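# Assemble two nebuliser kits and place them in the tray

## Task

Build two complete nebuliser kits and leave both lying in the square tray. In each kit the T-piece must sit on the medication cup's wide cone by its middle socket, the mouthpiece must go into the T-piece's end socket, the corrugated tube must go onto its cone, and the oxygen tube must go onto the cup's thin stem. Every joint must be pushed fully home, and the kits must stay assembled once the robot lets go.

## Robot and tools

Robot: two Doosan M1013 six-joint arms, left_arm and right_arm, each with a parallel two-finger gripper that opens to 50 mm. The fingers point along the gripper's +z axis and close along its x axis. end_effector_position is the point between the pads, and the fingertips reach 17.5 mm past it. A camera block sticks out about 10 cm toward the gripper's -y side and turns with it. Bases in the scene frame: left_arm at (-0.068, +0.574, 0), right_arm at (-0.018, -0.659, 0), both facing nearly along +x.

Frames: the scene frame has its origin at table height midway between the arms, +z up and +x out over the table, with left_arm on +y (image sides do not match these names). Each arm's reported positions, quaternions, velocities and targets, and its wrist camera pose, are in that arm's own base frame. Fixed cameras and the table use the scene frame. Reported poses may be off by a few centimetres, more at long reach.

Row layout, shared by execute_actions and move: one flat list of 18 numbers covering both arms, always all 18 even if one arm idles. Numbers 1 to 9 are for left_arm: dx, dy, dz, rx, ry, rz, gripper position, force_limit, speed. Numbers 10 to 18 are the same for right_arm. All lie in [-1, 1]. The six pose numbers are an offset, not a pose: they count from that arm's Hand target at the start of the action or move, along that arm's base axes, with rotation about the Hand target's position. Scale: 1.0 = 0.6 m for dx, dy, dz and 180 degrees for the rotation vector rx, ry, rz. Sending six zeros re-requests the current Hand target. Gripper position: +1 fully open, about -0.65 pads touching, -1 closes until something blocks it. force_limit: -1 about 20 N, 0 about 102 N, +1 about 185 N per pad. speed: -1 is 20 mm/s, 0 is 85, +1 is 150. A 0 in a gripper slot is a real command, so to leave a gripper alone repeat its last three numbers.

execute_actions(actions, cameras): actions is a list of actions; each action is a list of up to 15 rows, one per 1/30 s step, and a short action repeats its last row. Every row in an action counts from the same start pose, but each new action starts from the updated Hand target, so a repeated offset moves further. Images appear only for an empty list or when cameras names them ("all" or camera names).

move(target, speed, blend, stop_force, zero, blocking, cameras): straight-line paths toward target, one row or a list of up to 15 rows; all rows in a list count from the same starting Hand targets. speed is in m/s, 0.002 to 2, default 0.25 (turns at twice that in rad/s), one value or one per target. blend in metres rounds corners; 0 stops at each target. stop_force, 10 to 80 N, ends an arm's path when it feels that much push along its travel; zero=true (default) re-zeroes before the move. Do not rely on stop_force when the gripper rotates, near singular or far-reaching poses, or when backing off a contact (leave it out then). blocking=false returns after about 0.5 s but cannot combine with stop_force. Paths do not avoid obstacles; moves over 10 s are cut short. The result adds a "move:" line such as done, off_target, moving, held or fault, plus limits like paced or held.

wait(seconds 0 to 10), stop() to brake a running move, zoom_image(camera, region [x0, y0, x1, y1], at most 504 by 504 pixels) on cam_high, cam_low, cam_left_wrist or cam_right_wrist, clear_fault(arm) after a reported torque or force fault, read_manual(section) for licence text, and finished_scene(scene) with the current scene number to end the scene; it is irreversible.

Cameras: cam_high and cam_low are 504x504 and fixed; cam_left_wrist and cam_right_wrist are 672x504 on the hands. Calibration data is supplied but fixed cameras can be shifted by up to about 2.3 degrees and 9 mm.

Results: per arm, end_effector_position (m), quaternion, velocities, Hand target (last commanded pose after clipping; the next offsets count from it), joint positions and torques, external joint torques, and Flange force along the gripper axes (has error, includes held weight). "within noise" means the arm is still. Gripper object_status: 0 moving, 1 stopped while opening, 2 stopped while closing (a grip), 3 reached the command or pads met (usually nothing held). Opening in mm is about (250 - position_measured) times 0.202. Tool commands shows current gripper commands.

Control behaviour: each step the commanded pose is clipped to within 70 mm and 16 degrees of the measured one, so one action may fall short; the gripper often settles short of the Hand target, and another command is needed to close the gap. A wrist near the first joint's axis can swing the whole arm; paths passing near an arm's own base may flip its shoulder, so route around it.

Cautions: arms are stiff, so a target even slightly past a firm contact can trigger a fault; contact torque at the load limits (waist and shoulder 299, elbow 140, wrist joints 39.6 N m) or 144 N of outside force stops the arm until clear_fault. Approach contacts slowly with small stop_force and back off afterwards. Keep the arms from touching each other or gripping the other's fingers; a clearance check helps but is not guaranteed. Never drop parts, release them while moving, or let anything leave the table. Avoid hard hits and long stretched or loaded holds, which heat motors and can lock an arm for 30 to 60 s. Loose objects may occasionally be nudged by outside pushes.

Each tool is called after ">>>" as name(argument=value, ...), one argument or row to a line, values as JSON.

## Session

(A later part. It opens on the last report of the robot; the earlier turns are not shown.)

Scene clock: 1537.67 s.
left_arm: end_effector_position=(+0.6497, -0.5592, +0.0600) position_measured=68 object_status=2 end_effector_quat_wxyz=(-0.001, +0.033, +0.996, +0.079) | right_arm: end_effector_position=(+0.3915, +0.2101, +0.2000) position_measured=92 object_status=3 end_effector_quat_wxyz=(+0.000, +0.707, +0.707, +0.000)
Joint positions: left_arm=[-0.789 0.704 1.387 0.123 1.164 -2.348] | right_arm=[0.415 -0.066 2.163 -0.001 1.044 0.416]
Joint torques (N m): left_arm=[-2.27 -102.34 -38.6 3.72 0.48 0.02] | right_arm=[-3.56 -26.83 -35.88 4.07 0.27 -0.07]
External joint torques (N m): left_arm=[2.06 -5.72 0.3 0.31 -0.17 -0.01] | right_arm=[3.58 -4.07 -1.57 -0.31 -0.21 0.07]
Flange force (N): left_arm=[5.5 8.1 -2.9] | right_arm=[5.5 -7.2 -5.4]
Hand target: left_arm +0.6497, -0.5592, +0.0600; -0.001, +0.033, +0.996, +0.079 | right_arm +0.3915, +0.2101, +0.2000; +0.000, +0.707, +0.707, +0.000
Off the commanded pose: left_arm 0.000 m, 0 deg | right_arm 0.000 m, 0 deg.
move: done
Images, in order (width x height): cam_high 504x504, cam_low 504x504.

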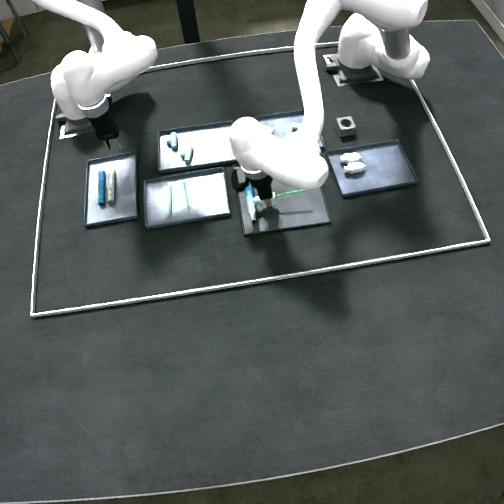

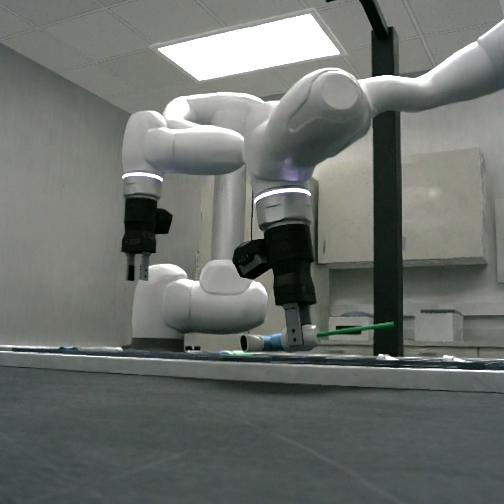

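>>> move(
  target=[0,0,-0.05,0,0,0,-1,-0.3,-0.5,0,0,0,0,0,0,0.4,0.2,0],
  speed=0.015,
  stop_force=12,
  cameras=["cam_high","cam_left_wrist"],
)

Scene clock: 1554.37 s.
left_arm: end_effector_position=(+0.6497, -0.5592, +0.0320) position_measured=68 object_status=2 end_effector_quat_wxyz=(-0.001, +0.033, +0.996, +0.079) | right_arm: end_effector_position=(+0.3915, +0.2101, +0.2000) position_measured=92 object_status=3 end_effector_quat_wxyz=(+0.000, +0.707, +0.707, +0.000)
Joint positions: left_arm=[-0.789 0.728 1.402 0.126 1.126 -2.354] | right_arm=[0.415 -0.066 2.163 -0.001 1.044 0.416]
Joint torques (N m): left_arm=[-3.81 -84.55 -30 2.86 -1.36 -0.03] | right_arm=[-3.4 -26.8 -35.93 4.07 0.28 -0.12]
External joint torques (N m): left_arm=[3.5 -24.4 -7.46 1.08 1.66 0.03] | right_arm=[3.53 -3.65 -1.3 -0.32 -0.21 0.12]
Flange force (N): left_arm=[7.3 15.0 -24.8] | right_arm=[5.6 -6.9 -4.6]
Hand target: left_arm +0.6497, -0.5592, +0.0321; -0.001, +0.033, +0.996, +0.079 (not the last commanded pose) | right_arm +0.3915, +0.2101, +0.2000; +0.000, +0.707, +0.707, +0.000
Off the commanded pose: left_arm 0.002 m, 0 deg | right_arm 0.000 m, 0 deg.
move: contact (left_arm)
camera_calibration:
cam_left_wrist: T_world_to_cam=[[-0.99844, 0.0519657, 0.0204347, 0.68274], [0.0554042, 0.876361, 0.478458, 0.458632], [0.00695524, 0.478844, -0.877872, 0.424348], [0, 0, 0, 1]] pos_world=[0.653313, -0.640603, 0.139136]
Images, in order (width x height): cam_high 504x504, cam_left_wrist 672x504.

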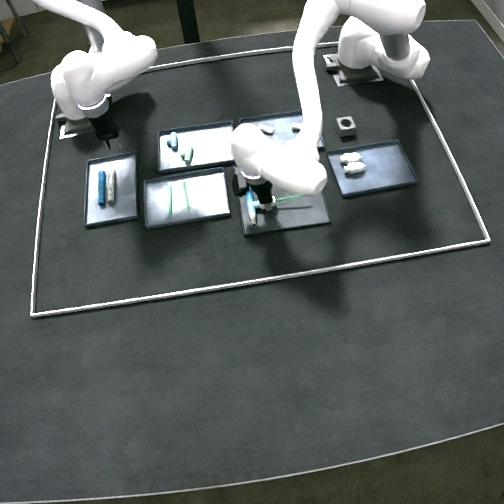

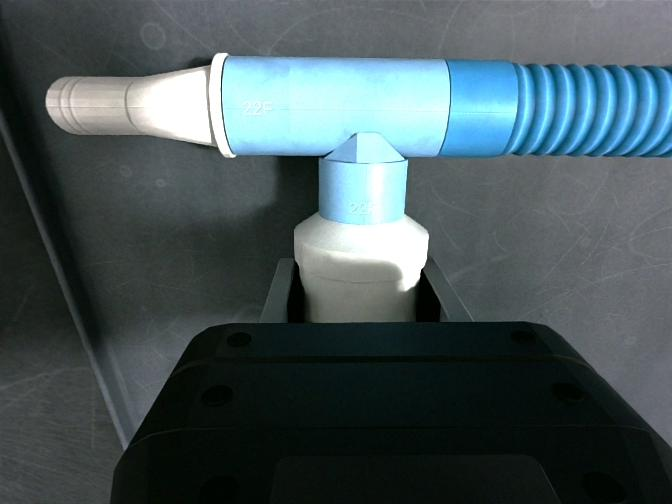

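>>> move(
  target=[
    [0,0,0,0,0,0,1,-0.3,-0.8,0,0,0,0,0,0,0.4,0.2,0],
    [0,0,0.1,-0.05,0,0,1,-0.3,-0.8,0,0,0,0,0,0,0.4,0.2,0],
    [-0.3328,-0.2347,0.3632,-0.0393,0.0393,-0.4989,1,-0.3,-0.8,0,-0.1752,-0.15,0,0,0,0.4,0.2,0],
    [-0.6437,-0.5325,0.1382,-0.0004,0.0782,-0.9936,0.4,-0.3,-0.5,0,-0.1752,-0.15,0,0,0,0.4,0.2,0],
  ],
  speed=[0.1,0.1,0.4,0.4],
  blend=[0,0.02,0.04,0],
  cameras=["cam_high","cam_left_wrist","cam_right_wrist"],
)

Scene clock: 1606.17 s.
left_arm: end_effector_position=(+0.2842, -0.8587, +0.1299) position_measured=3 object_status=3 end_effector_quat_wxyz=(+0.001, +0.998, +0.059, -0.001) | right_arm: end_effector_position=(+0.3915, +0.1050, +0.1100) position_measured=92 object_status=3 end_effector_quat_wxyz=(+0.000, +0.707, +0.707, +0.000)
Joint positions: left_arm=[-1.289 0.676 1.291 -0.002 1.174 0.165] | right_arm=[0.177 -0.022 2.321 0 0.842 0.177]
Joint torques (N m): left_arm=[-1.74 -102.27 -40.62 3.8 0.3 -0.02] | right_arm=[-3.47 -26.15 -30.84 3.54 0.26 -0.08]
External joint torques (N m): left_arm=[1.34 -5.56 -0.09 0.26 -0.24 0.02] | right_arm=[3.48 -4.03 -1.12 -0.35 -0.17 0.08]
Flange force (N): left_arm=[-0.3 -8.7 -3.3] | right_arm=[7.4 -6.2 -6.6]
Hand target: left_arm +0.2841, -0.8587, +0.1300; +0.001, +0.998, +0.059, -0.001 (not the last commanded pose) | right_arm +0.3915, +0.1050, +0.1100; +0.000, +0.707, +0.707, +0.000
Tool commands: left_gripper/position=+1.0 left_gripper/force_limit=-0.3 left_gripper/speed=-0.8 right_gripper/position=+0.4 right_gripper/force_limit=+0.2 right_gripper/speed=+0.0
Off the commanded pose: left_arm 0.032 m, 10 deg | right_arm 0.000 m, 0 deg.
move: held (left_arm; a check stopped the path); path passed 3 of 4 targets; target 4's new numbers were not sent; limits=held
pose unreachable (left arm): on one or more control steps of this call, first in action 0 (counted from 0), this arm could not follow its commanded pose, so it was not sent that pose on those steps. It may still have moved: this result reports where it is.
cause: moving toward the commanded pose would bring a part of the arm too close to another arm (a part of this arm just beyond joint 5 (wrist pitch) and a part of the right arm just beyond its joint 4 (forearm roll), at the place that arm is still heading or pushing toward).
camera_calibration:
cam_left_wrist: T_world_to_cam=[[0.991392, 0.130249, 0.0132926, -0.165979], [0.118289, -0.934592, 0.335477, -0.859817], [0.0561189, -0.331017, -0.941955, -0.0448418], [0, 0, 0, 1]] pos_world=[0.268773, -0.796803, 0.248416]
cam_right_wrist: T_world_to_cam=[[-0.00598632, 0.999971, -0.00480132, -0.0918709], [0.934004, 0.00730644, 0.357189, -0.387847], [0.357213, -0.0023462, -0.93402, 0.0930969], [0, 0, 0, 1]] pos_world=[0.328445, 0.0949204, 0.225048]
Images, in order (width x height): cam_high 504x504, cam_left_wrist 672x504, cam_right_wrist 672x504.

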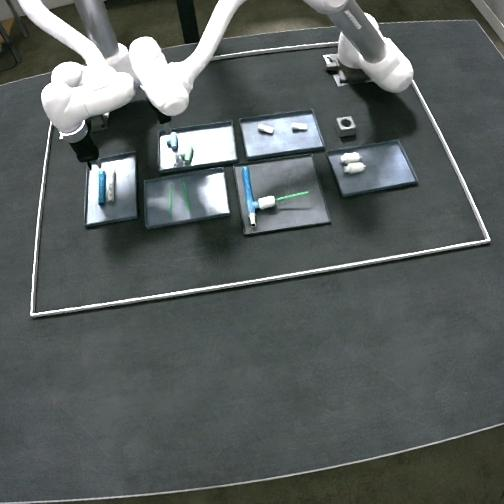

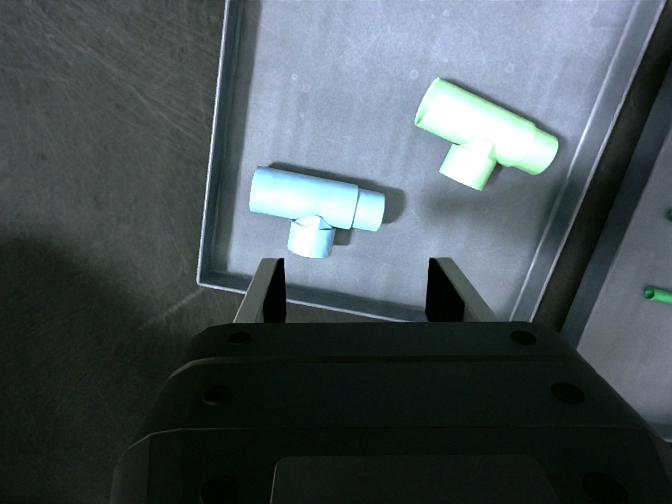

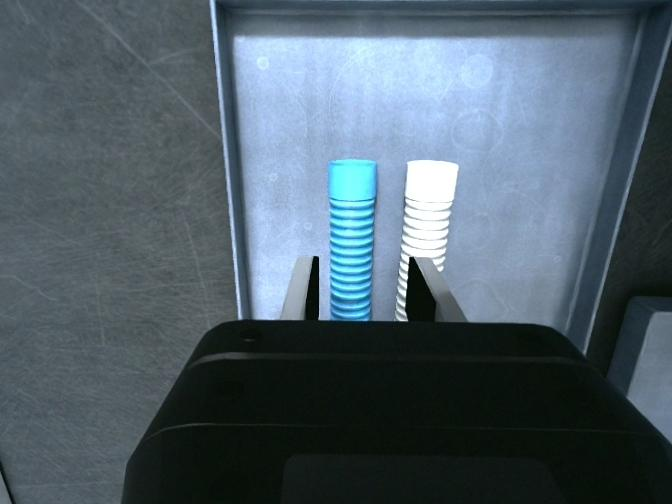

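>>> move(
  target=[
    [0,0,0,0,0,0,1,-0.3,-0.8,0,0,-0.1408,0,0,0,0.4,0.2,0],
    [0,0,0,0,0,0,1,-0.3,-0.8,0,0,-0.1408,0,0,0,-1,-0.5,-0.5],
    [0,0,0,0,0,0,1,-0.3,-0.8,0,0,0.0167,0,0,0,-1,-0.5,-0.5],
    [-0.0345,-0.0342,-0.05,0,0,-0.06,0.5,-0.3,0,0.0975,-0.2583,0.15,0,0,0,-1,-0.5,-0.5],
    [-0.0345,-0.0342,-0.1785,0,0,-0.06,0.5,-0.3,0,0.0975,-0.2583,0.15,0,0,0,-1,-0.5,-0.5],
    [-0.0345,-0.0342,-0.1785,0,0,-0.06,-1,-0.5,-0.5,0.0975,-0.2583,0.15,0,0,0,-1,-0.5,-0.5],
  ],
  speed=[0.15,0.1,0.2,0.25,0.15,0.1],
  blend=[0,0,0.03,0,0,0],
  cameras=["cam_high","cam_left_wrist","cam_right_wrist"],
)

Scene clock: 1683.90 s.
left_arm: end_effector_position=(+0.2634, -0.8792, +0.0228) position_measured=130 object_status=2 end_effector_quat_wxyz=(+0.001, +0.999, -0.035, -0.001) | right_arm: end_effector_position=(+0.4500, -0.0500, +0.2000) position_measured=138 object_status=2 end_effector_quat_wxyz=(+0.000, +0.707, +0.707, +0.000)
Joint positions: left_arm=[-1.317 0.776 1.323 -0.002 1.042 0.326] | right_arm=[-0.187 -0.052 2.15 0 1.043 -0.187]
Joint torques (N m): left_arm=[-1.85 -107.05 -38.36 3.49 0.29 0.05] | right_arm=[-3.38 -28.48 -35.86 4.04 0.26 -0.07]
External joint torques (N m): left_arm=[1.52 -6.34 0.21 0.33 -0.22 -0.05] | right_arm=[3.4 -3.73 -1.46 -0.33 -0.19 0.07]
Flange force (N): left_arm=[-2.0 -9.8 -4.9] | right_arm=[8.0 -2.5 -4.9]
Hand target: left_arm +0.2634, -0.8792, +0.0229; +0.001, +0.999, -0.035, -0.001 | right_arm +0.4500, -0.0500, +0.2000; +0.000, +0.707, +0.707, +0.000
Off the commanded pose: left_arm 0.000 m, 0 deg | right_arm 0.000 m, 0 deg.
move: done
camera_calibration:
cam_left_wrist: T_world_to_cam=[[0.998234, -0.0579073, 0.0132822, -0.308534], [-0.0590046, -0.940206, 0.335457, -0.798852], [-0.00693747, -0.335648, -0.941962, -0.13882], [0, 0, 0, 1]] pos_world=[0.25989, -0.815547, 0.141316]
cam_right_wrist: T_world_to_cam=[[-0.00598632, 0.999971, -0.00480132, 0.0639069], [0.934004, 0.00730644, 0.357189, -0.473501], [0.357213, -0.0023462, -0.93402, 0.155898], [0, 0, 0, 1]] pos_world=[0.386945, -0.0600796, 0.315048]
Images, in order (width x height): cam_high 504x504, cam_left_wrist 672x504, cam_right_wrist 672x504.

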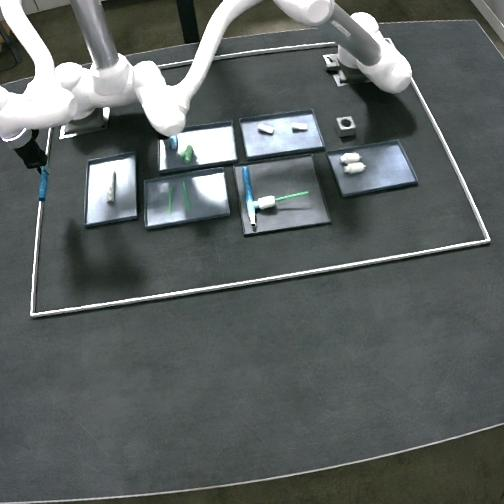

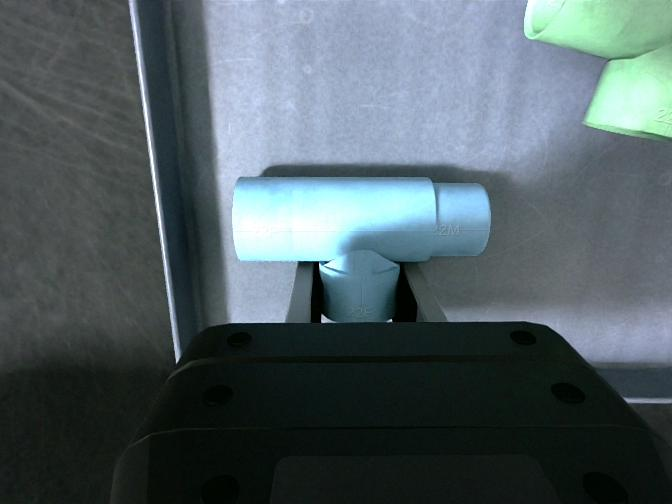

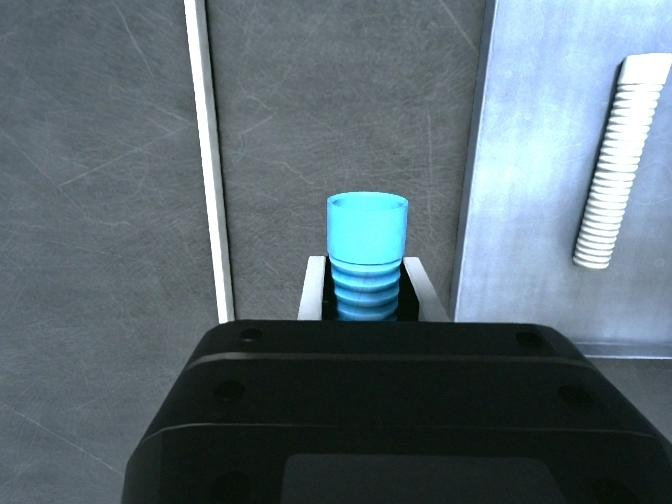

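>>> move(
  target=[
    [0,0,0.2118,0,0,0,-1,-0.5,-0.5,0,0,0,0,0,0,-1,-0.5,-0.5],
    [0.1444,0.2354,0.2618,0,0,0.3333,-1,-0.5,-0.5,0,0,0,0,0,0,-1,-0.5,-0.5],
    [0.2888,0.4708,0.32,0,0,0.6667,-1,-0.5,-0.5,-0.0167,0.3333,0.05,0.25,0,0,-1,-0.5,-0.5],
    [0.4332,0.7062,0.378,0,0,0.9999,-1,-0.5,-0.5,-0.0333,0.6333,0.0833,0.5,0,0,-1,-0.5,-0.5],
    [0.4332,0.7062,0.378,0,0,0.9999,-1,-0.5,-0.5,-0.0583,0.8667,0.0833,0.3849,0.3849,-0.3849,-1,-0.5,-0.5],
    [0.4332,0.7062,0.378,0,0,0.9999,-1,-0.5,-0.5,-0.08,0.9833,0.0777,0,0.7071,-0.7071,-1,-0.5,-0.5],
  ],
  speed=[0.2,0.5,0.5,0.5,0.5,0.5],
  blend=[0.03,0.04,0.04,0.04,0.03,0],
)

Scene clock: 1743.93 s.
left_arm: end_effector_position=(+0.5233, -0.4555, +0.2497) position_measured=130 object_status=2 end_effector_quat_wxyz=(+0.001, +0.035, +0.999, +0.001) | right_arm: end_effector_position=(+0.4020, +0.5400, +0.2465) position_measured=138 object_status=2 end_effector_quat_wxyz=(+0.500, -0.500, +0.500, +0.500)
Joint positions: left_arm=[-0.767 0.284 1.667 0.002 1.19 -2.268] | right_arm=[0.482 0.337 2.306 2.001 1.348 2.02]
Joint torques (N m): left_arm=[-2.23 -67.3 -41.31 3.75 0.17 0.01] | right_arm=[-3.52 -55.59 -24.42 0.79 2.82 -0.17]
External joint torques (N m): left_arm=[2.11 -4.1 0.14 0.3 -0.22 -0.01] | right_arm=[3.82 -4.79 -0.85 -0.42 -0.1 0.1]
Flange force (N): left_arm=[3.3 6.3 -1.9] | right_arm=[-10.0 6.2 4.8]
Hand target: left_arm +0.5233, -0.4555, +0.2497; +0.001, +0.035, +0.999, +0.001 | right_arm +0.4020, +0.5400, +0.2466; +0.500, -0.500, +0.500, +0.500
Off the commanded pose: left_arm 0.000 m, 0 deg | right_arm 0.000 m, 0 deg.
move: done

>>> move(
  target=[0,0,0,0,0,0.0032,-1,-0.5,-0.5,0,0.3897,-0.0045,0,0,0,-1,-0.5,-0.5],
  speed=0.25,
  cameras=["cam_left_wrist","cam_low","cam_right_wrist"],
)

>>> zoom_image(
  camera="cam_left_wrist",
  region=[220, 130, 672, 330],
)

>>> zoom_image(
  camera="cam_low",
  region=[300, 190, 440, 270],
)

Scene clock: 1753.03 s.
left_arm: end_effector_position=(+0.5233, -0.4555, +0.2497) position_measured=130 object_status=2 end_effector_quat_wxyz=(+0.001, +0.030, +1.000, +0.001) | right_arm: end_effector_position=(+0.4020, +0.7737, +0.2439) position_measured=138 object_status=2 end_effector_quat_wxyz=(+0.500, -0.500, +0.500, +0.500)
Joint positions: left_arm=[-0.767 0.284 1.667 0.002 1.19 -2.278] | right_arm=[0.822 0.503 2.009 2.285 1.126 2.032]
Joint torques (N m): left_arm=[-1.65 -67.34 -41.27 3.71 0.19 0] | right_arm=[-3.5 -75.13 -29.12 -0.06 2.81 -0.14]
External joint torques (N m): left_arm=[1.52 -4.04 0.1 0.34 -0.25 0] | right_arm=[3.75 -5.99 -1.07 -0.43 -0.1 0.06]
Flange force (N): left_arm=[3.6 5.6 -1.9] | right_arm=[-9.4 6.4 0.6]
Hand target: left_arm +0.5233, -0.4555, +0.2497; +0.001, +0.030, +1.000, +0.001 | right_arm +0.4020, +0.7738, +0.2439; +0.500, -0.500, +0.500, +0.500
Off the commanded pose: left_arm 0.000 m, 0 deg | right_arm 0.000 m, 0 deg.
move: done
camera_calibration:
cam_left_wrist: T_world_to_cam=[[-0.998753, 0.0481275, 0.0132492, 0.546877], [0.0497818, 0.940722, 0.335506, 0.338621], [0.0036833, 0.335748, -0.941945, 0.519108], [0, 0, 0, 1]] pos_world=[0.527426, -0.519157, 0.368116]
cam_right_wrist: T_world_to_cam=[[0.00598625, 0.00480076, -0.999971, 0.248026], [-0.934037, -0.357101, -0.00730595, 0.671439], [-0.357126, 0.934053, 0.00234639, -0.449729], [0, 0, 0, 1]] pos_world=[0.465055, 0.658652, 0.25398]
Images, in order (width x height): cam_low 504x504, cam_left_wrist 672x504, cam_right_wrist 672x504.

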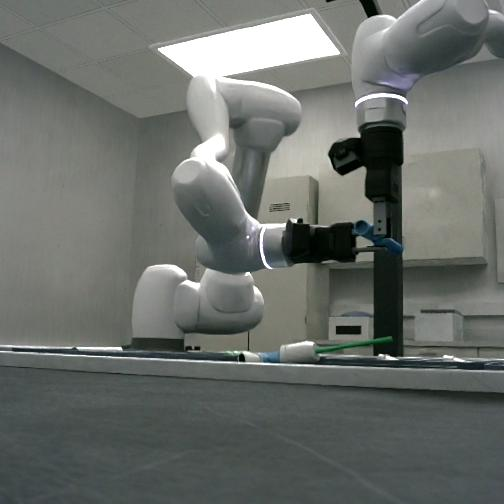

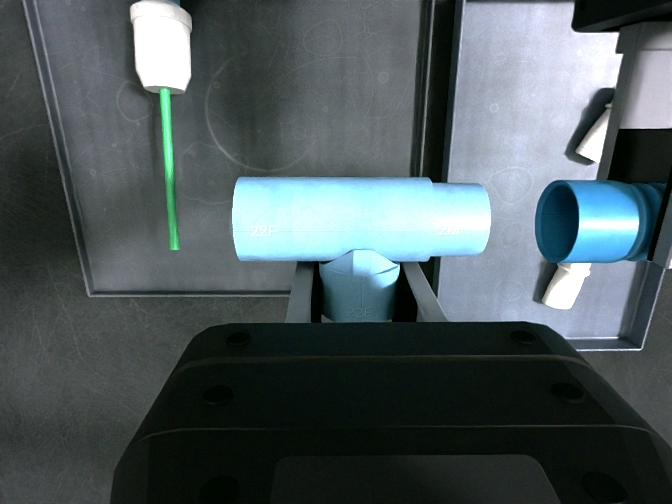

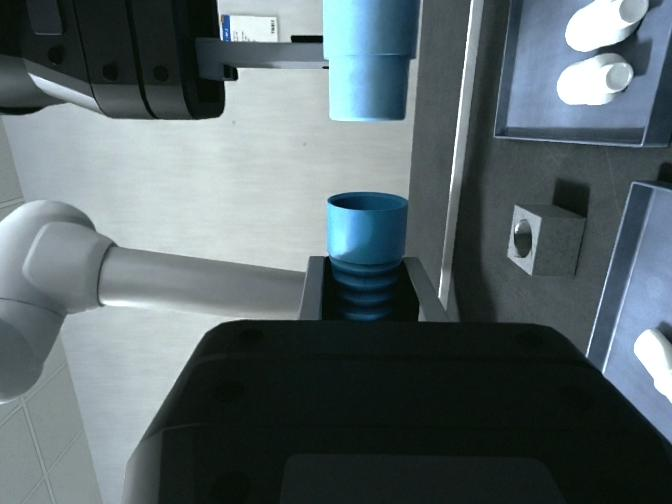

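Scaled by 1.115.

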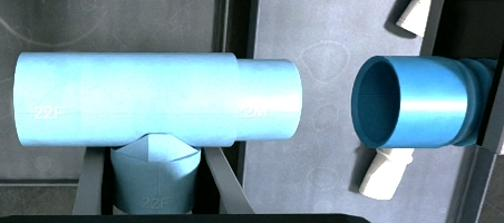

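Scaled by 3.600.

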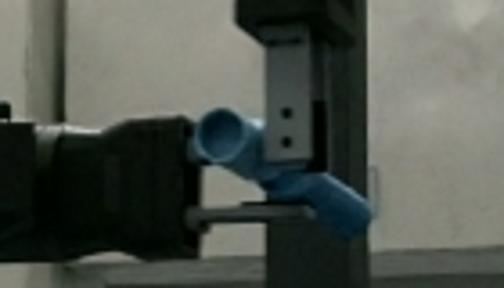

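>>> zoom_image(
  camera="cam_left_wrist",
  region=[400, 150, 630, 290],
)

>>> zoom_image(
  camera="cam_right_wrist",
  region=[290, 40, 440, 280],
)

Scaled by 2.191.

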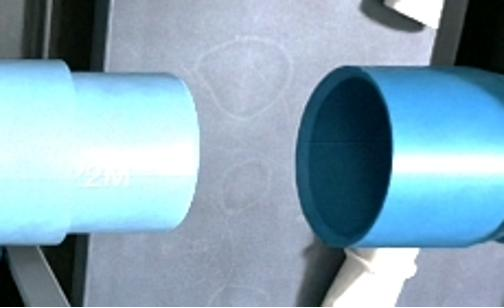

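Scaled by 2.100.

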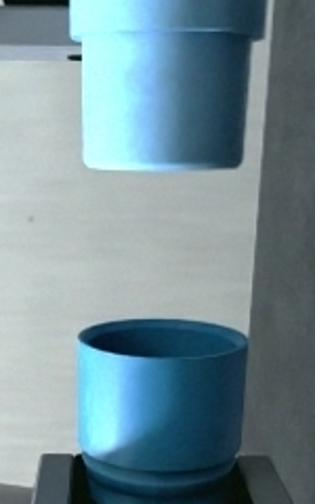

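>>> move(
  target=[
    [0,0,0,0,0,0,-1,-0.5,-0.5,0.02,-0.0008,0.0008,0,0,0,-1,-0.5,-0.5],
    [0,0,0,0,0,0,-1,-0.5,-0.5,0.0767,-0.0008,0.0008,0,0,0,-1,-0.5,-0.5],
  ],
  speed=[0.06,0.025],
  stop_force=35,
)

Scene clock: 1784.60 s.
left_arm: end_effector_position=(+0.5233, -0.4555, +0.2497) position_measured=130 object_status=2 end_effector_quat_wxyz=(+0.001, +0.030, +1.000, +0.001) | right_arm: end_effector_position=(+0.4432, +0.7733, +0.2443) position_measured=138 object_status=2 end_effector_quat_wxyz=(+0.499, -0.500, +0.500, +0.501)
Joint positions: left_arm=[-0.767 0.284 1.667 0.002 1.19 -2.278] | right_arm=[0.775 0.531 1.955 2.229 1.131 2.075]
Joint torques (N m): left_arm=[-36.51 -73.81 -33.46 -10.28 7.14 0.23] | right_arm=[-31.05 -68.16 -48.8 10.97 -5.93 0.08]
External joint torques (N m): left_arm=[36.48 2.17 -7.81 14.34 -7.2 -0.23] | right_arm=[31.08 -16.3 17.66 -11.28 8.57 -0.15]
Flange force (N): left_arm=[-46.1 30.5 5.1] | right_arm=[-15.5 54.1 -22.5]
Hand target: left_arm +0.5233, -0.4555, +0.2497; +0.001, +0.030, +1.000, +0.001 | right_arm +0.4432, +0.7733, +0.2443; +0.499, -0.500, +0.500, +0.500 (not the last commanded pose)
Off the commanded pose: left_arm 0.000 m, 0 deg | right_arm 0.005 m, 0 deg.
move: contact (right_arm); path passed 1 of 2 targets

>>> move(
  target=[0,0,0,0,0,0,-1,-0.5,-0.5,0.0167,0,0,0,0,0,-1,-0.5,-0.5],
  speed=0.02,
  stop_force=35,
  cameras=["cam_left_wrist","cam_right_wrist"],
)

>>> zoom_image(
  camera="cam_left_wrist",
  region=[400, 150, 630, 290],
)

Scene clock: 1792.90 s.
left_arm: end_effector_position=(+0.5233, -0.4555, +0.2497) position_measured=130 object_status=2 end_effector_quat_wxyz=(+0.001, +0.030, +1.000, +0.001) | right_arm: end_effector_position=(+0.4528, +0.7733, +0.2443) position_measured=138 object_status=2 end_effector_quat_wxyz=(+0.499, -0.501, +0.499, +0.501)
Joint positions: left_arm=[-0.767 0.284 1.667 0.002 1.19 -2.278] | right_arm=[0.765 0.538 1.941 2.216 1.132 2.085]
Joint torques (N m): left_arm=[-61.15 -74.14 -17.87 -19.36 15.65 1.24] | right_arm=[-60.58 -68.66 -67.28 21.74 -11.45 0.17]
External joint torques (N m): left_arm=[60.98 2.77 -23.24 23.39 -15.7 -1.24] | right_arm=[61.2 -16.89 35.8 -22.06 14.1 -0.25]
Flange force (N): left_arm=[-90.0 39.4 2.9] | right_arm=[-12.2 97.6 -30.5]
Hand target: left_arm +0.5233, -0.4555, +0.2497; +0.001, +0.030, +1.000, +0.001 | right_arm +0.4529, +0.7733, +0.2443; +0.499, -0.501, +0.499, +0.501
Off the commanded pose: left_arm 0.000 m, 0 deg | right_arm 0.000 m, 0 deg.
move: contact (right_arm)
camera_calibration:
cam_left_wrist: T_world_to_cam=[[-0.998753, 0.0481275, 0.0132492, 0.546877], [0.0497818, 0.940722, 0.335506, 0.338621], [0.0036833, 0.335748, -0.941945, 0.519108], [0, 0, 0, 1]] pos_world=[0.527426, -0.519157, 0.368116]
cam_right_wrist: T_world_to_cam=[[0.00610906, 0.00475066, -0.99997, 0.248092], [-0.933538, -0.358402, -0.00740591, 0.719595], [-0.358426, 0.933555, 0.00224543, -0.430214], [0, 0, 0, 1]] pos_world=[0.516054, 0.658354, 0.25438]
Images, in order (width x height): cam_left_wrist 672x504, cam_right_wrist 672x504.

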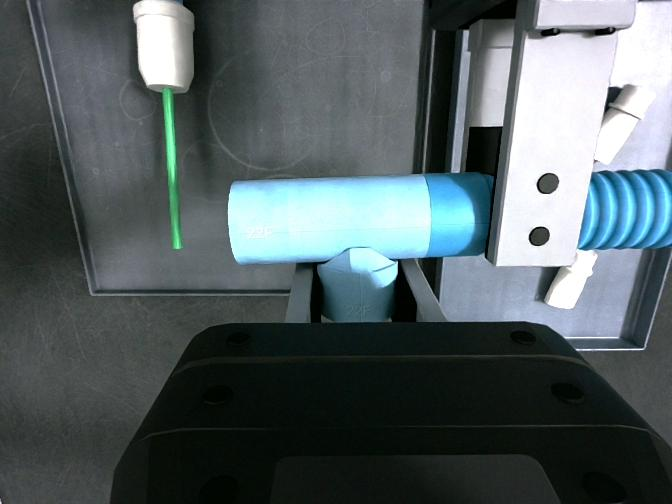

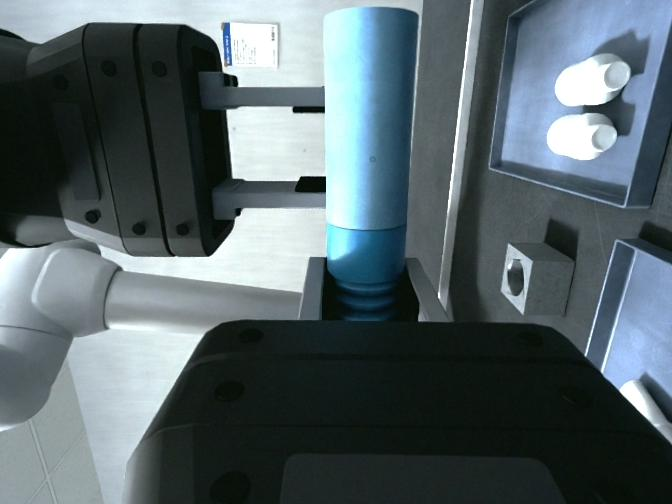

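Scaled by 2.191.

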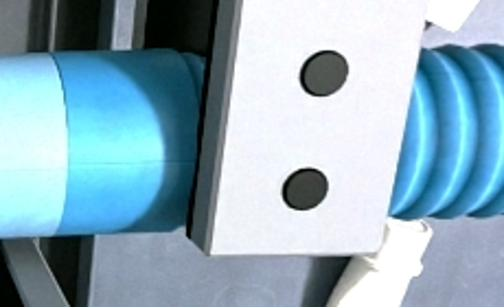

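>>> zoom_image(
  camera="cam_left_wrist",
  region=[400, 165, 500, 265],
)

>>> zoom_image(
  camera="cam_right_wrist",
  region=[310, 190, 430, 310],
)

Scaled by 5.040.

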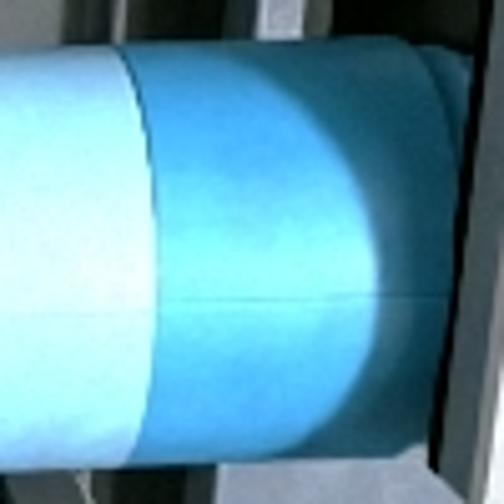

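Scaled by 4.200.

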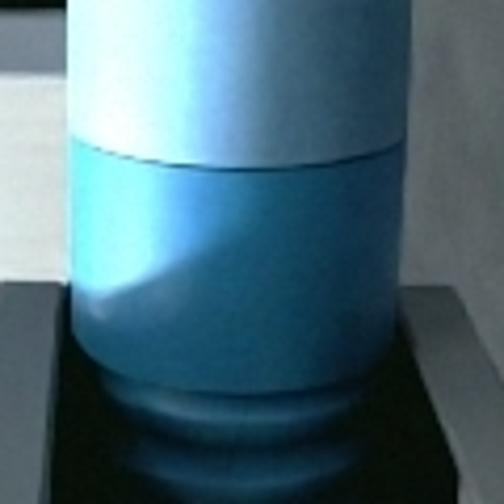

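>>> move(
  target=[
    [0,0,0,0,0,0,-1,-0.5,-0.5,0,0,0,0,0,0,1,-0.5,0],
    [0,0,0,0,0,0,-1,-0.5,-0.5,0,-0.2167,0,0,0,0,1,-0.5,0],
    [0.2829,-0.0159,0,0,0,0,-1,-0.5,-0.5,-0.0548,-0.2888,0.1428,0,-0.5,0,1,-0.5,0],
    [0.2829,-0.0159,0,0,0,0,-1,-0.5,-0.5,-0.1215,-0.2555,0.1428,0,-0.9999,0,1,-0.5,0],
    [0.2829,-0.0159,0,0,0,0,-1,-0.5,-0.5,-0.2912,-0.0052,-0.2072,-0.33,0.4601,-0.4601,0.5,-0.5,0],
  ],
  speed=[0.1,0.2,0.5,0.5,0.5],
  blend=[0,0.03,0.03,0.03,0],
  cameras=["cam_high","cam_right_wrist","cam_left_wrist"],
)

Scene clock: 1876.90 s.
left_arm: end_effector_position=(+0.6931, -0.4650, +0.2497) position_measured=130 object_status=2 end_effector_quat_wxyz=(+0.001, +0.030, +1.000, +0.001) | right_arm: end_effector_position=(+0.2781, +0.7702, +0.1199) position_measured=78 object_status=3 end_effector_quat_wxyz=(+0.000, +0.162, +0.987, +0.001)
Joint positions: left_arm=[-0.633 0.5 1.355 0.002 1.286 -2.144] | right_arm=[1.182 0.556 1.516 0 1.067 -0.063]
Joint torques (N m): left_arm=[-2.22 -88.97 -42.67 3.86 0.16 0.02] | right_arm=[-3.53 -87.06 -36.48 4.13 0.28 -0.05]
External joint torques (N m): left_arm=[2.1 -5.13 0.19 0.31 -0.2 -0.02] | right_arm=[3.53 -5.54 -1.08 -0.38 -0.21 0.05]
Flange force (N): left_arm=[6.2 6.6 -1.8] | right_arm=[4.5 -5.2 -4.8]
Hand target: left_arm +0.6931, -0.4650, +0.2497; +0.001, +0.030, +1.000, +0.001 | right_arm +0.2781, +0.7702, +0.1199; +0.000, +0.162, +0.987, +0.001
Off the commanded pose: left_arm 0.000 m, 0 deg | right_arm 0.000 m, 0 deg.
move: done
camera_calibration:
cam_left_wrist: T_world_to_cam=[[-0.998753, 0.0481275, 0.0132492, 0.716922], [0.0497818, 0.940722, 0.335506, 0.339105], [0.0036833, 0.335748, -0.941945, 0.521672], [0, 0, 0, 1]] pos_world=[0.697226, -0.528657, 0.368116]
cam_right_wrist: T_world_to_cam=[[-0.949153, 0.314779, -0.0047549, 0.0323603], [0.292264, 0.886675, 0.358314, -0.78934], [0.117006, 0.338705, -0.933589, -0.051456], [0, 0, 0, 1]] pos_world=[0.267431, 0.70713, 0.234946]
Images, in order (width x height): cam_high 504x504, cam_left_wrist 672x504, cam_right_wrist 672x504.

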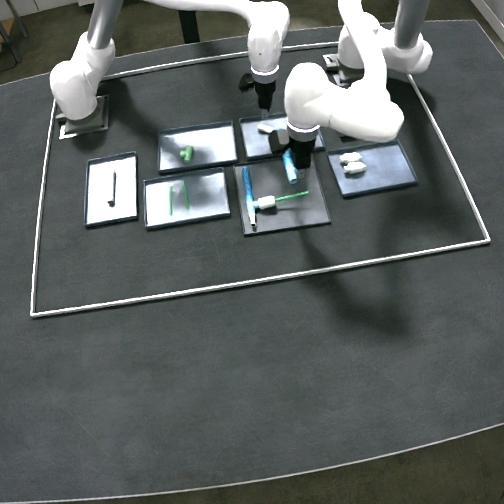

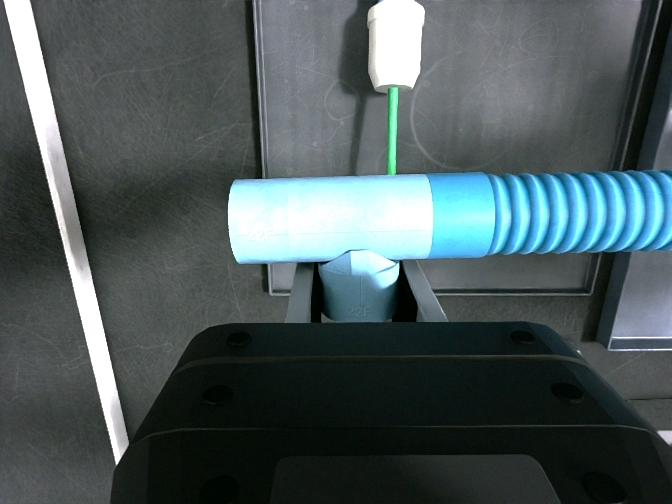

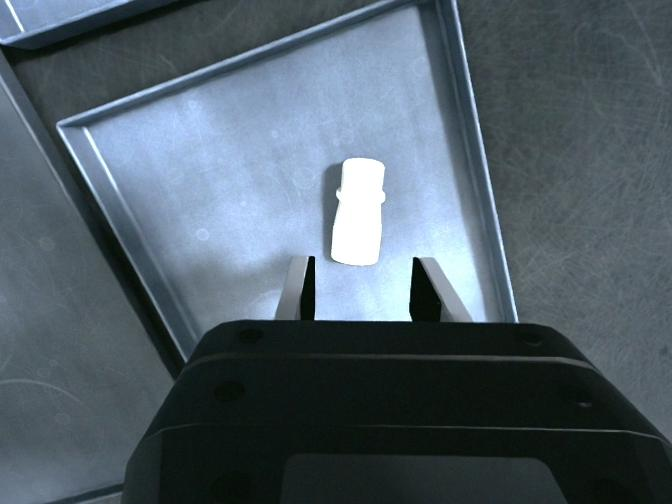

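>>> move(
  target=[
    [0,0,0,0,0,0,-1,-0.5,-0.5,-0.0008,0.0105,-0.1608,0,0,-0.0133,0.5,-0.5,0],
    [0,0,0,0,0,0,-1,-0.5,-0.5,-0.0008,0.0105,-0.1608,0,0,-0.0133,-1,-0.5,-0.5],
    [0,0,0,0,0,0,-1,-0.5,-0.5,-0.0008,0.0105,0.1225,0,0,-0.0133,-1,-0.5,-0.5],
  ],
  speed=[0.15,0.1,0.3],
)

>>> move(
  target=[
    [0,0,0,0,0,0,-1,-0.5,-0.5,0.1373,-0.3608,0.1442,0,0,0,-1,-0.5,-0.5],
    [-0.2829,0.0159,0,0,0,0,-1,-0.5,-0.5,0.3707,-0.4608,0.1442,0.2167,0.1486,-0.1486,-1,-0.5,-0.5],
    [-0.2829,0.0159,0,0,0,0,-1,-0.5,-0.5,0.5873,-0.2942,0.0858,0.4333,0.2973,-0.2973,-1,-0.5,-0.5],
    [-0.2829,0.0159,0,0,0,0,-1,-0.5,-0.5,0.5457,0.0008,0.0858,0.4333,0.2973,-0.2973,-1,-0.5,-0.5],
  ],
  speed=[0.3,0.4,0.4,0.3],
  blend=[0.04,0.03,0.03,0],
  cameras=["cam_low","cam_left_wrist","cam_right_wrist"],
)

>>> zoom_image(
  camera="cam_left_wrist",
  region=[0, 130, 330, 300],
)

>>> zoom_image(
  camera="cam_right_wrist",
  region=[270, 20, 450, 300],
)

Scene clock: 1934.47 s.
left_arm: end_effector_position=(+0.6931, -0.4650, +0.2497) position_measured=130 object_status=2 end_effector_quat_wxyz=(+0.001, +0.030, +1.000, +0.001) | right_arm: end_effector_position=(+0.2776, +0.7765, +0.1935) position_measured=119 object_status=2 end_effector_quat_wxyz=(+0.000, +0.183, +0.983, +0.001)
Joint positions: left_arm=[-0.633 0.5 1.355 0.002 1.286 -2.144] | right_arm=[1.185 0.513 1.44 0 1.186 -0.017]
Joint torques (N m): left_arm=[-1.74 -88.81 -42.5 3.81 0.18 0.01] | right_arm=[-3.44 -85.53 -38.52 4.3 0.25 -0.04]
External joint torques (N m): left_arm=[1.52 -5.37 -0.04 0.36 -0.23 -0.01] | right_arm=[3.42 -6.58 -1.63 -0.3 -0.18 0.04]
Flange force (N): left_arm=[6.5 5.9 -2.2] | right_arm=[4.1 -6.1 -5.3]
Hand target: left_arm +0.6931, -0.4650, +0.2497; +0.001, +0.030, +1.000, +0.001 | right_arm +0.2777, +0.7765, +0.1934; +0.000, +0.183, +0.983, +0.001
Off the commanded pose: left_arm 0.000 m, 0 deg | right_arm 0.000 m, 0 deg.
move: done

Scene clock: 1938.67 s.
left_arm: end_effector_position=(+0.5233, -0.4555, +0.2497) position_measured=130 object_status=2 end_effector_quat_wxyz=(+0.001, +0.030, +1.000, +0.001) | right_arm: end_effector_position=(+0.6051, +0.7769, +0.2450) position_measured=119 object_status=2 end_effector_quat_wxyz=(+0.499, -0.501, -0.499, -0.501)
Joint positions: left_arm=[-0.767 0.284 1.667 0.002 1.19 -2.278] | right_arm=[0.633 0.662 1.698 2.053 1.139 -0.896]
Joint torques (N m): left_arm=[-2.09 -67.54 -41.52 3.64 0.11 0.04] | right_arm=[-3.4 -92.89 -33.62 0.71 2.53 -0.01]
External joint torques (N m): left_arm=[1.96 -3.78 0.39 0.39 -0.16 -0.04] | right_arm=[3.59 -6.81 -1.42 -0.38 -0.16 0.09]
Flange force (N): left_arm=[3.4 6.1 -1.6] | right_arm=[8.7 -5.9 0.8]
Hand target: left_arm +0.5233, -0.4555, +0.2497; +0.001, +0.030, +1.000, +0.001 | right_arm +0.6051, +0.7770, +0.2449; +0.499, -0.501, -0.499, -0.501
Off the commanded pose: left_arm 0.000 m, 0 deg | right_arm 0.000 m, 0 deg.
move: done
camera_calibration:
cam_left_wrist: T_world_to_cam=[[-0.998753, 0.0481275, 0.0132492, 0.546877], [0.0497818, 0.940722, 0.335506, 0.338621], [0.0036833, 0.335748, -0.941945, 0.519108], [0, 0, 0, 1]] pos_world=[0.527426, -0.519157, 0.368116]
cam_right_wrist: T_world_to_cam=[[-0.00595579, 0.00458748, 0.999972, -0.234723], [0.933505, -0.358491, 0.00720454, -0.270297], [0.358514, 0.933522, -0.00214734, -0.81174], [0, 0, 0, 1]] pos_world=[0.541946, 0.661954, 0.234921]
Images, in order (width x height): cam_low 504x504, cam_left_wrist 672x504, cam_right_wrist 672x504.

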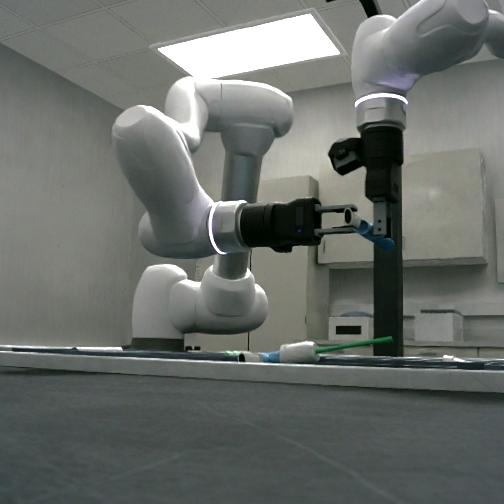

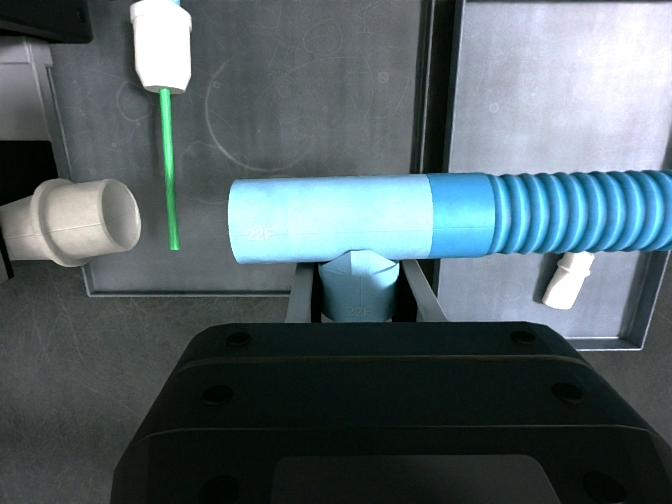

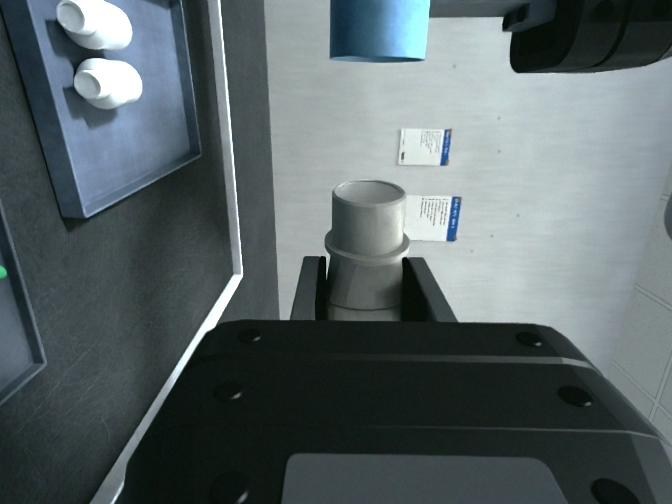

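Scaled by 1.527.

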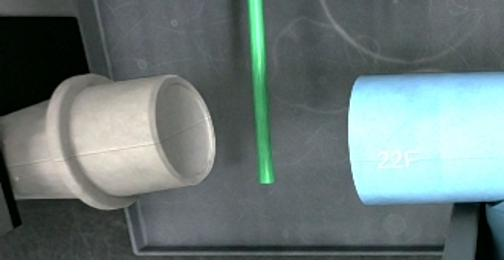

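Scaled by 1.800.

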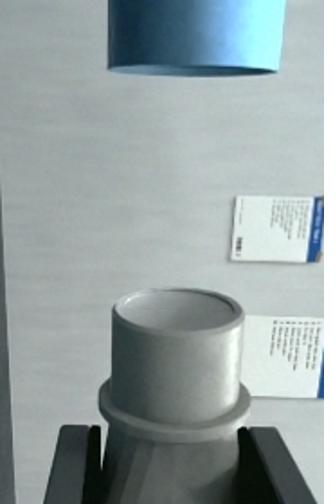

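>>> zoom_image(
  camera="cam_left_wrist",
  region=[0, 160, 160, 280],
)

>>> zoom_image(
  camera="cam_left_wrist",
  region=[215, 160, 505, 280],
)

Scaled by 3.150.

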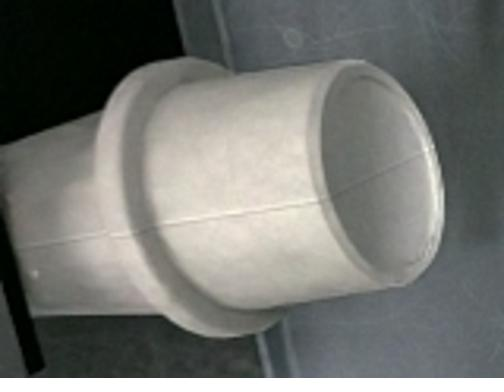

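Scaled by 1.738.

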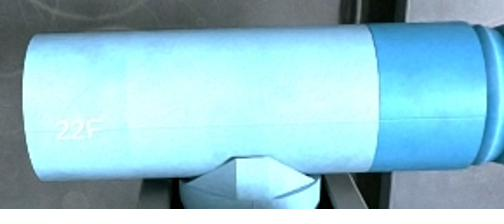

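>>> move(
  target=[0,0,0,0,0,0,-1,-0.5,-0.5,-0.0418,-0.0022,0.0022,0,0,-0.0361,-1,-0.5,-0.5],
  speed=0.12,
  cameras=["cam_left_wrist","cam_right_wrist"],
)

>>> zoom_image(
  camera="cam_left_wrist",
  region=[80, 150, 330, 290],
)

>>> zoom_image(
  camera="cam_right_wrist",
  region=[290, 60, 440, 260],
)

Scene clock: 1995.43 s.
left_arm: end_effector_position=(+0.5233, -0.4555, +0.2497) position_measured=130 object_status=2 end_effector_quat_wxyz=(+0.001, +0.030, +1.000, +0.001) | right_arm: end_effector_position=(+0.5800, +0.7757, +0.2462) position_measured=119 object_status=2 end_effector_quat_wxyz=(-0.470, +0.528, +0.470, +0.528)
Joint positions: left_arm=[-0.767 0.284 1.667 0.002 1.19 -2.278] | right_arm=[0.681 0.611 1.794 2.219 1.07 -1.006]
Joint torques (N m): left_arm=[-1.53 -67.61 -41.4 3.69 0.11 -0.01] | right_arm=[-3.26 -87.49 -32.36 0.16 2.62 0.04]
External joint torques (N m): left_arm=[1.39 -3.83 0.26 0.35 -0.16 0.01] | right_arm=[3.94 -7.14 -1.38 -0.49 -0.04 0.03]
Flange force (N): left_arm=[3.7 5.4 -1.7] | right_arm=[9.5 -6.5 -0.2]
Hand target: left_arm +0.5233, -0.4555, +0.2497; +0.001, +0.030, +1.000, +0.001 | right_arm +0.5800, +0.7757, +0.2462; -0.470, +0.528, +0.470, +0.528
Off the commanded pose: left_arm 0.000 m, 0 deg | right_arm 0.000 m, 0 deg.
move: done
camera_calibration:
cam_left_wrist: T_world_to_cam=[[-0.998753, 0.0481275, 0.0132492, 0.546877], [0.0497818, 0.940722, 0.335506, 0.338621], [0.0036833, 0.335748, -0.941945, 0.519108], [0, 0, 0, 1]] pos_world=[0.527426, -0.519157, 0.368116]
cam_right_wrist: T_world_to_cam=[[-0.0053986, 0.00523163, 0.999972, -0.236889], [0.886987, -0.461739, 0.00720433, -0.140277], [0.461763, 0.887001, -0.00214764, -0.825279], [0, 0, 0, 1]] pos_world=[0.504228, 0.668492, 0.236121]
Images, in order (width x height): cam_left_wrist 672x504, cam_right_wrist 672x504.

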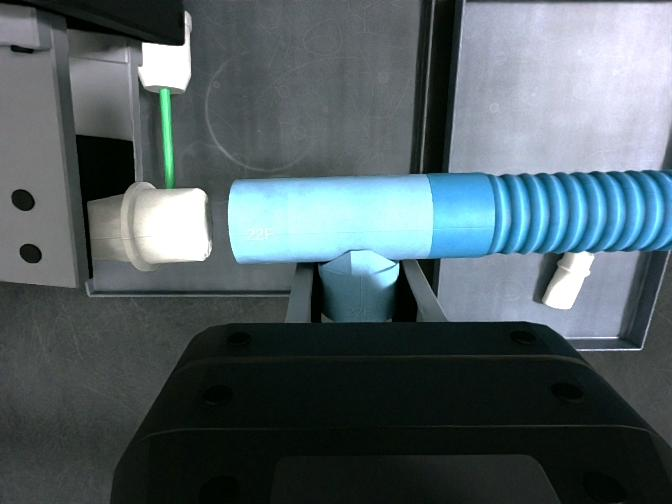

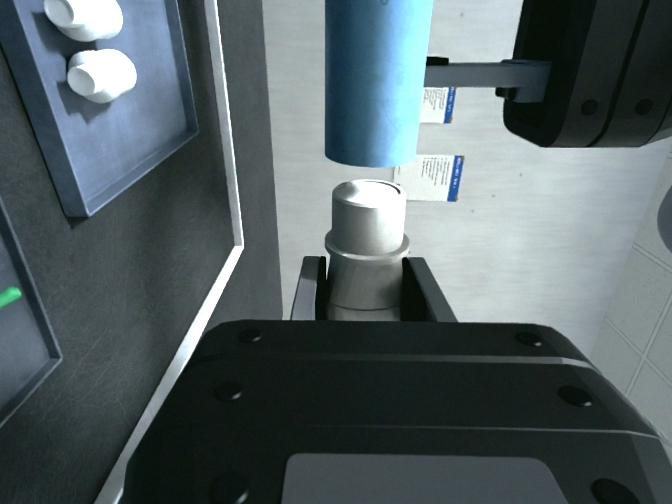

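Scaled by 2.016.

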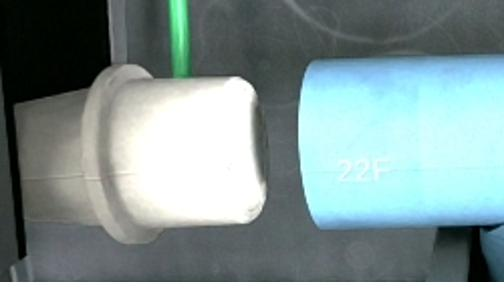

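Scaled by 2.520.

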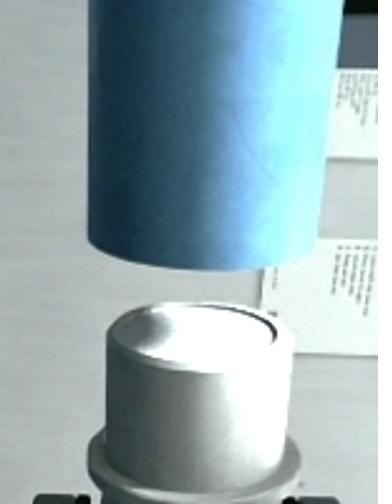

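>>> move(
  target=[
    [0,0,0,0,0,0,-1,-0.5,-0.5,-0.006,-0.001,0,0,0,0,-1,-0.5,-0.5],
    [0,0,0,0,0,0,-1,-0.5,-0.5,-0.05,-0.001,0,0,0,0,-1,-0.5,-0.5],
  ],
  speed=[0.03,0.025],
  stop_force=35,
  cameras=["cam_left_wrist","cam_right_wrist"],
)

>>> zoom_image(
  camera="cam_left_wrist",
  region=[80, 150, 330, 290],
)

Scene clock: 2009.17 s.
left_arm: end_effector_position=(+0.5233, -0.4555, +0.2497) position_measured=130 object_status=2 end_effector_quat_wxyz=(+0.001, +0.030, +1.000, +0.001) | right_arm: end_effector_position=(+0.5524, +0.7749, +0.2463) position_measured=119 object_status=2 end_effector_quat_wxyz=(-0.470, +0.528, +0.470, +0.528)
Joint positions: left_arm=[-0.767 0.284 1.667 0.002 1.19 -2.278] | right_arm=[0.705 0.588 1.839 2.253 1.071 -1.037]
Joint torques (N m): left_arm=[10.07 -59.86 -59.46 8.79 -12.46 -0.34] | right_arm=[37.23 -92.25 -24.11 -9.48 10.76 -0.06]
External joint torques (N m): left_arm=[-10.26 -11.56 18.26 -4.75 12.4 0.34] | right_arm=[-36.98 1.36 -8.7 9.07 -8.17 0.14]
Flange force (N): left_arm=[47.2 18.3 -7.9] | right_arm=[2.9 38.6 -6.6]
Hand target: left_arm +0.5233, -0.4555, +0.2497; +0.001, +0.030, +1.000, +0.001 | right_arm +0.5525, +0.7749, +0.2463; -0.470, +0.528, +0.470, +0.528 (not the last commanded pose)
Off the commanded pose: left_arm 0.000 m, 0 deg | right_arm 0.002 m, 0 deg.
move: contact (right_arm); path passed 1 of 2 targets
camera_calibration:
cam_left_wrist: T_world_to_cam=[[-0.998748, 0.0482212, 0.0132832, 0.546909], [0.0498815, 0.940717, 0.335506, 0.338532], [0.0036828, 0.335749, -0.941944, 0.519203], [0, 0, 0, 1]] pos_world=[0.527426, -0.519157, 0.368216]
cam_right_wrist: T_world_to_cam=[[-0.00539506, 0.00523521, 0.999972, -0.23714], [0.886677, -0.462333, 0.00720429, -0.11544], [0.462358, 0.886691, -0.00214762, -0.812034], [0, 0, 0, 1]] pos_world=[0.476529, 0.667892, 0.236221]
Images, in order (width x height): cam_left_wrist 672x504, cam_right_wrist 672x504.

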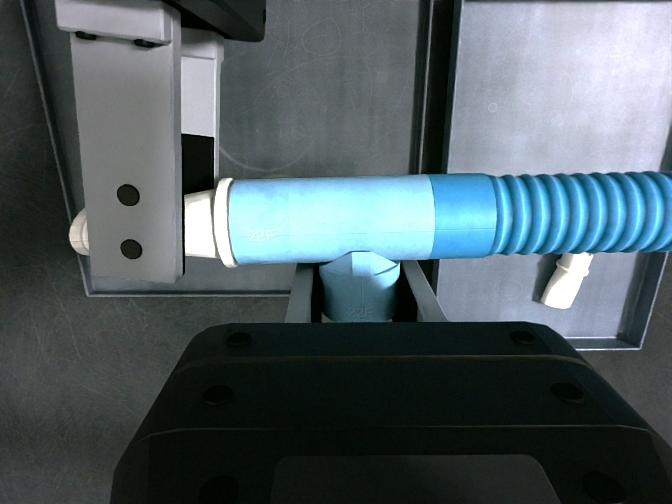

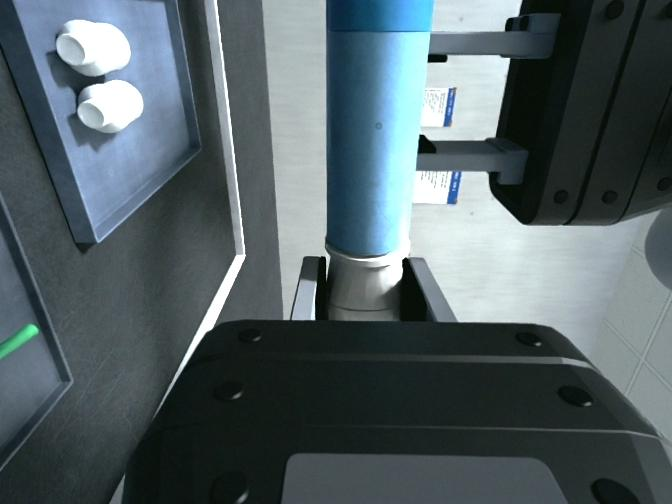

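Scaled by 2.016.

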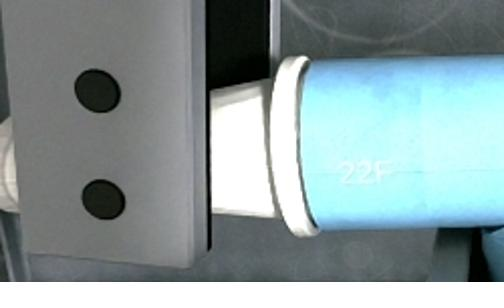

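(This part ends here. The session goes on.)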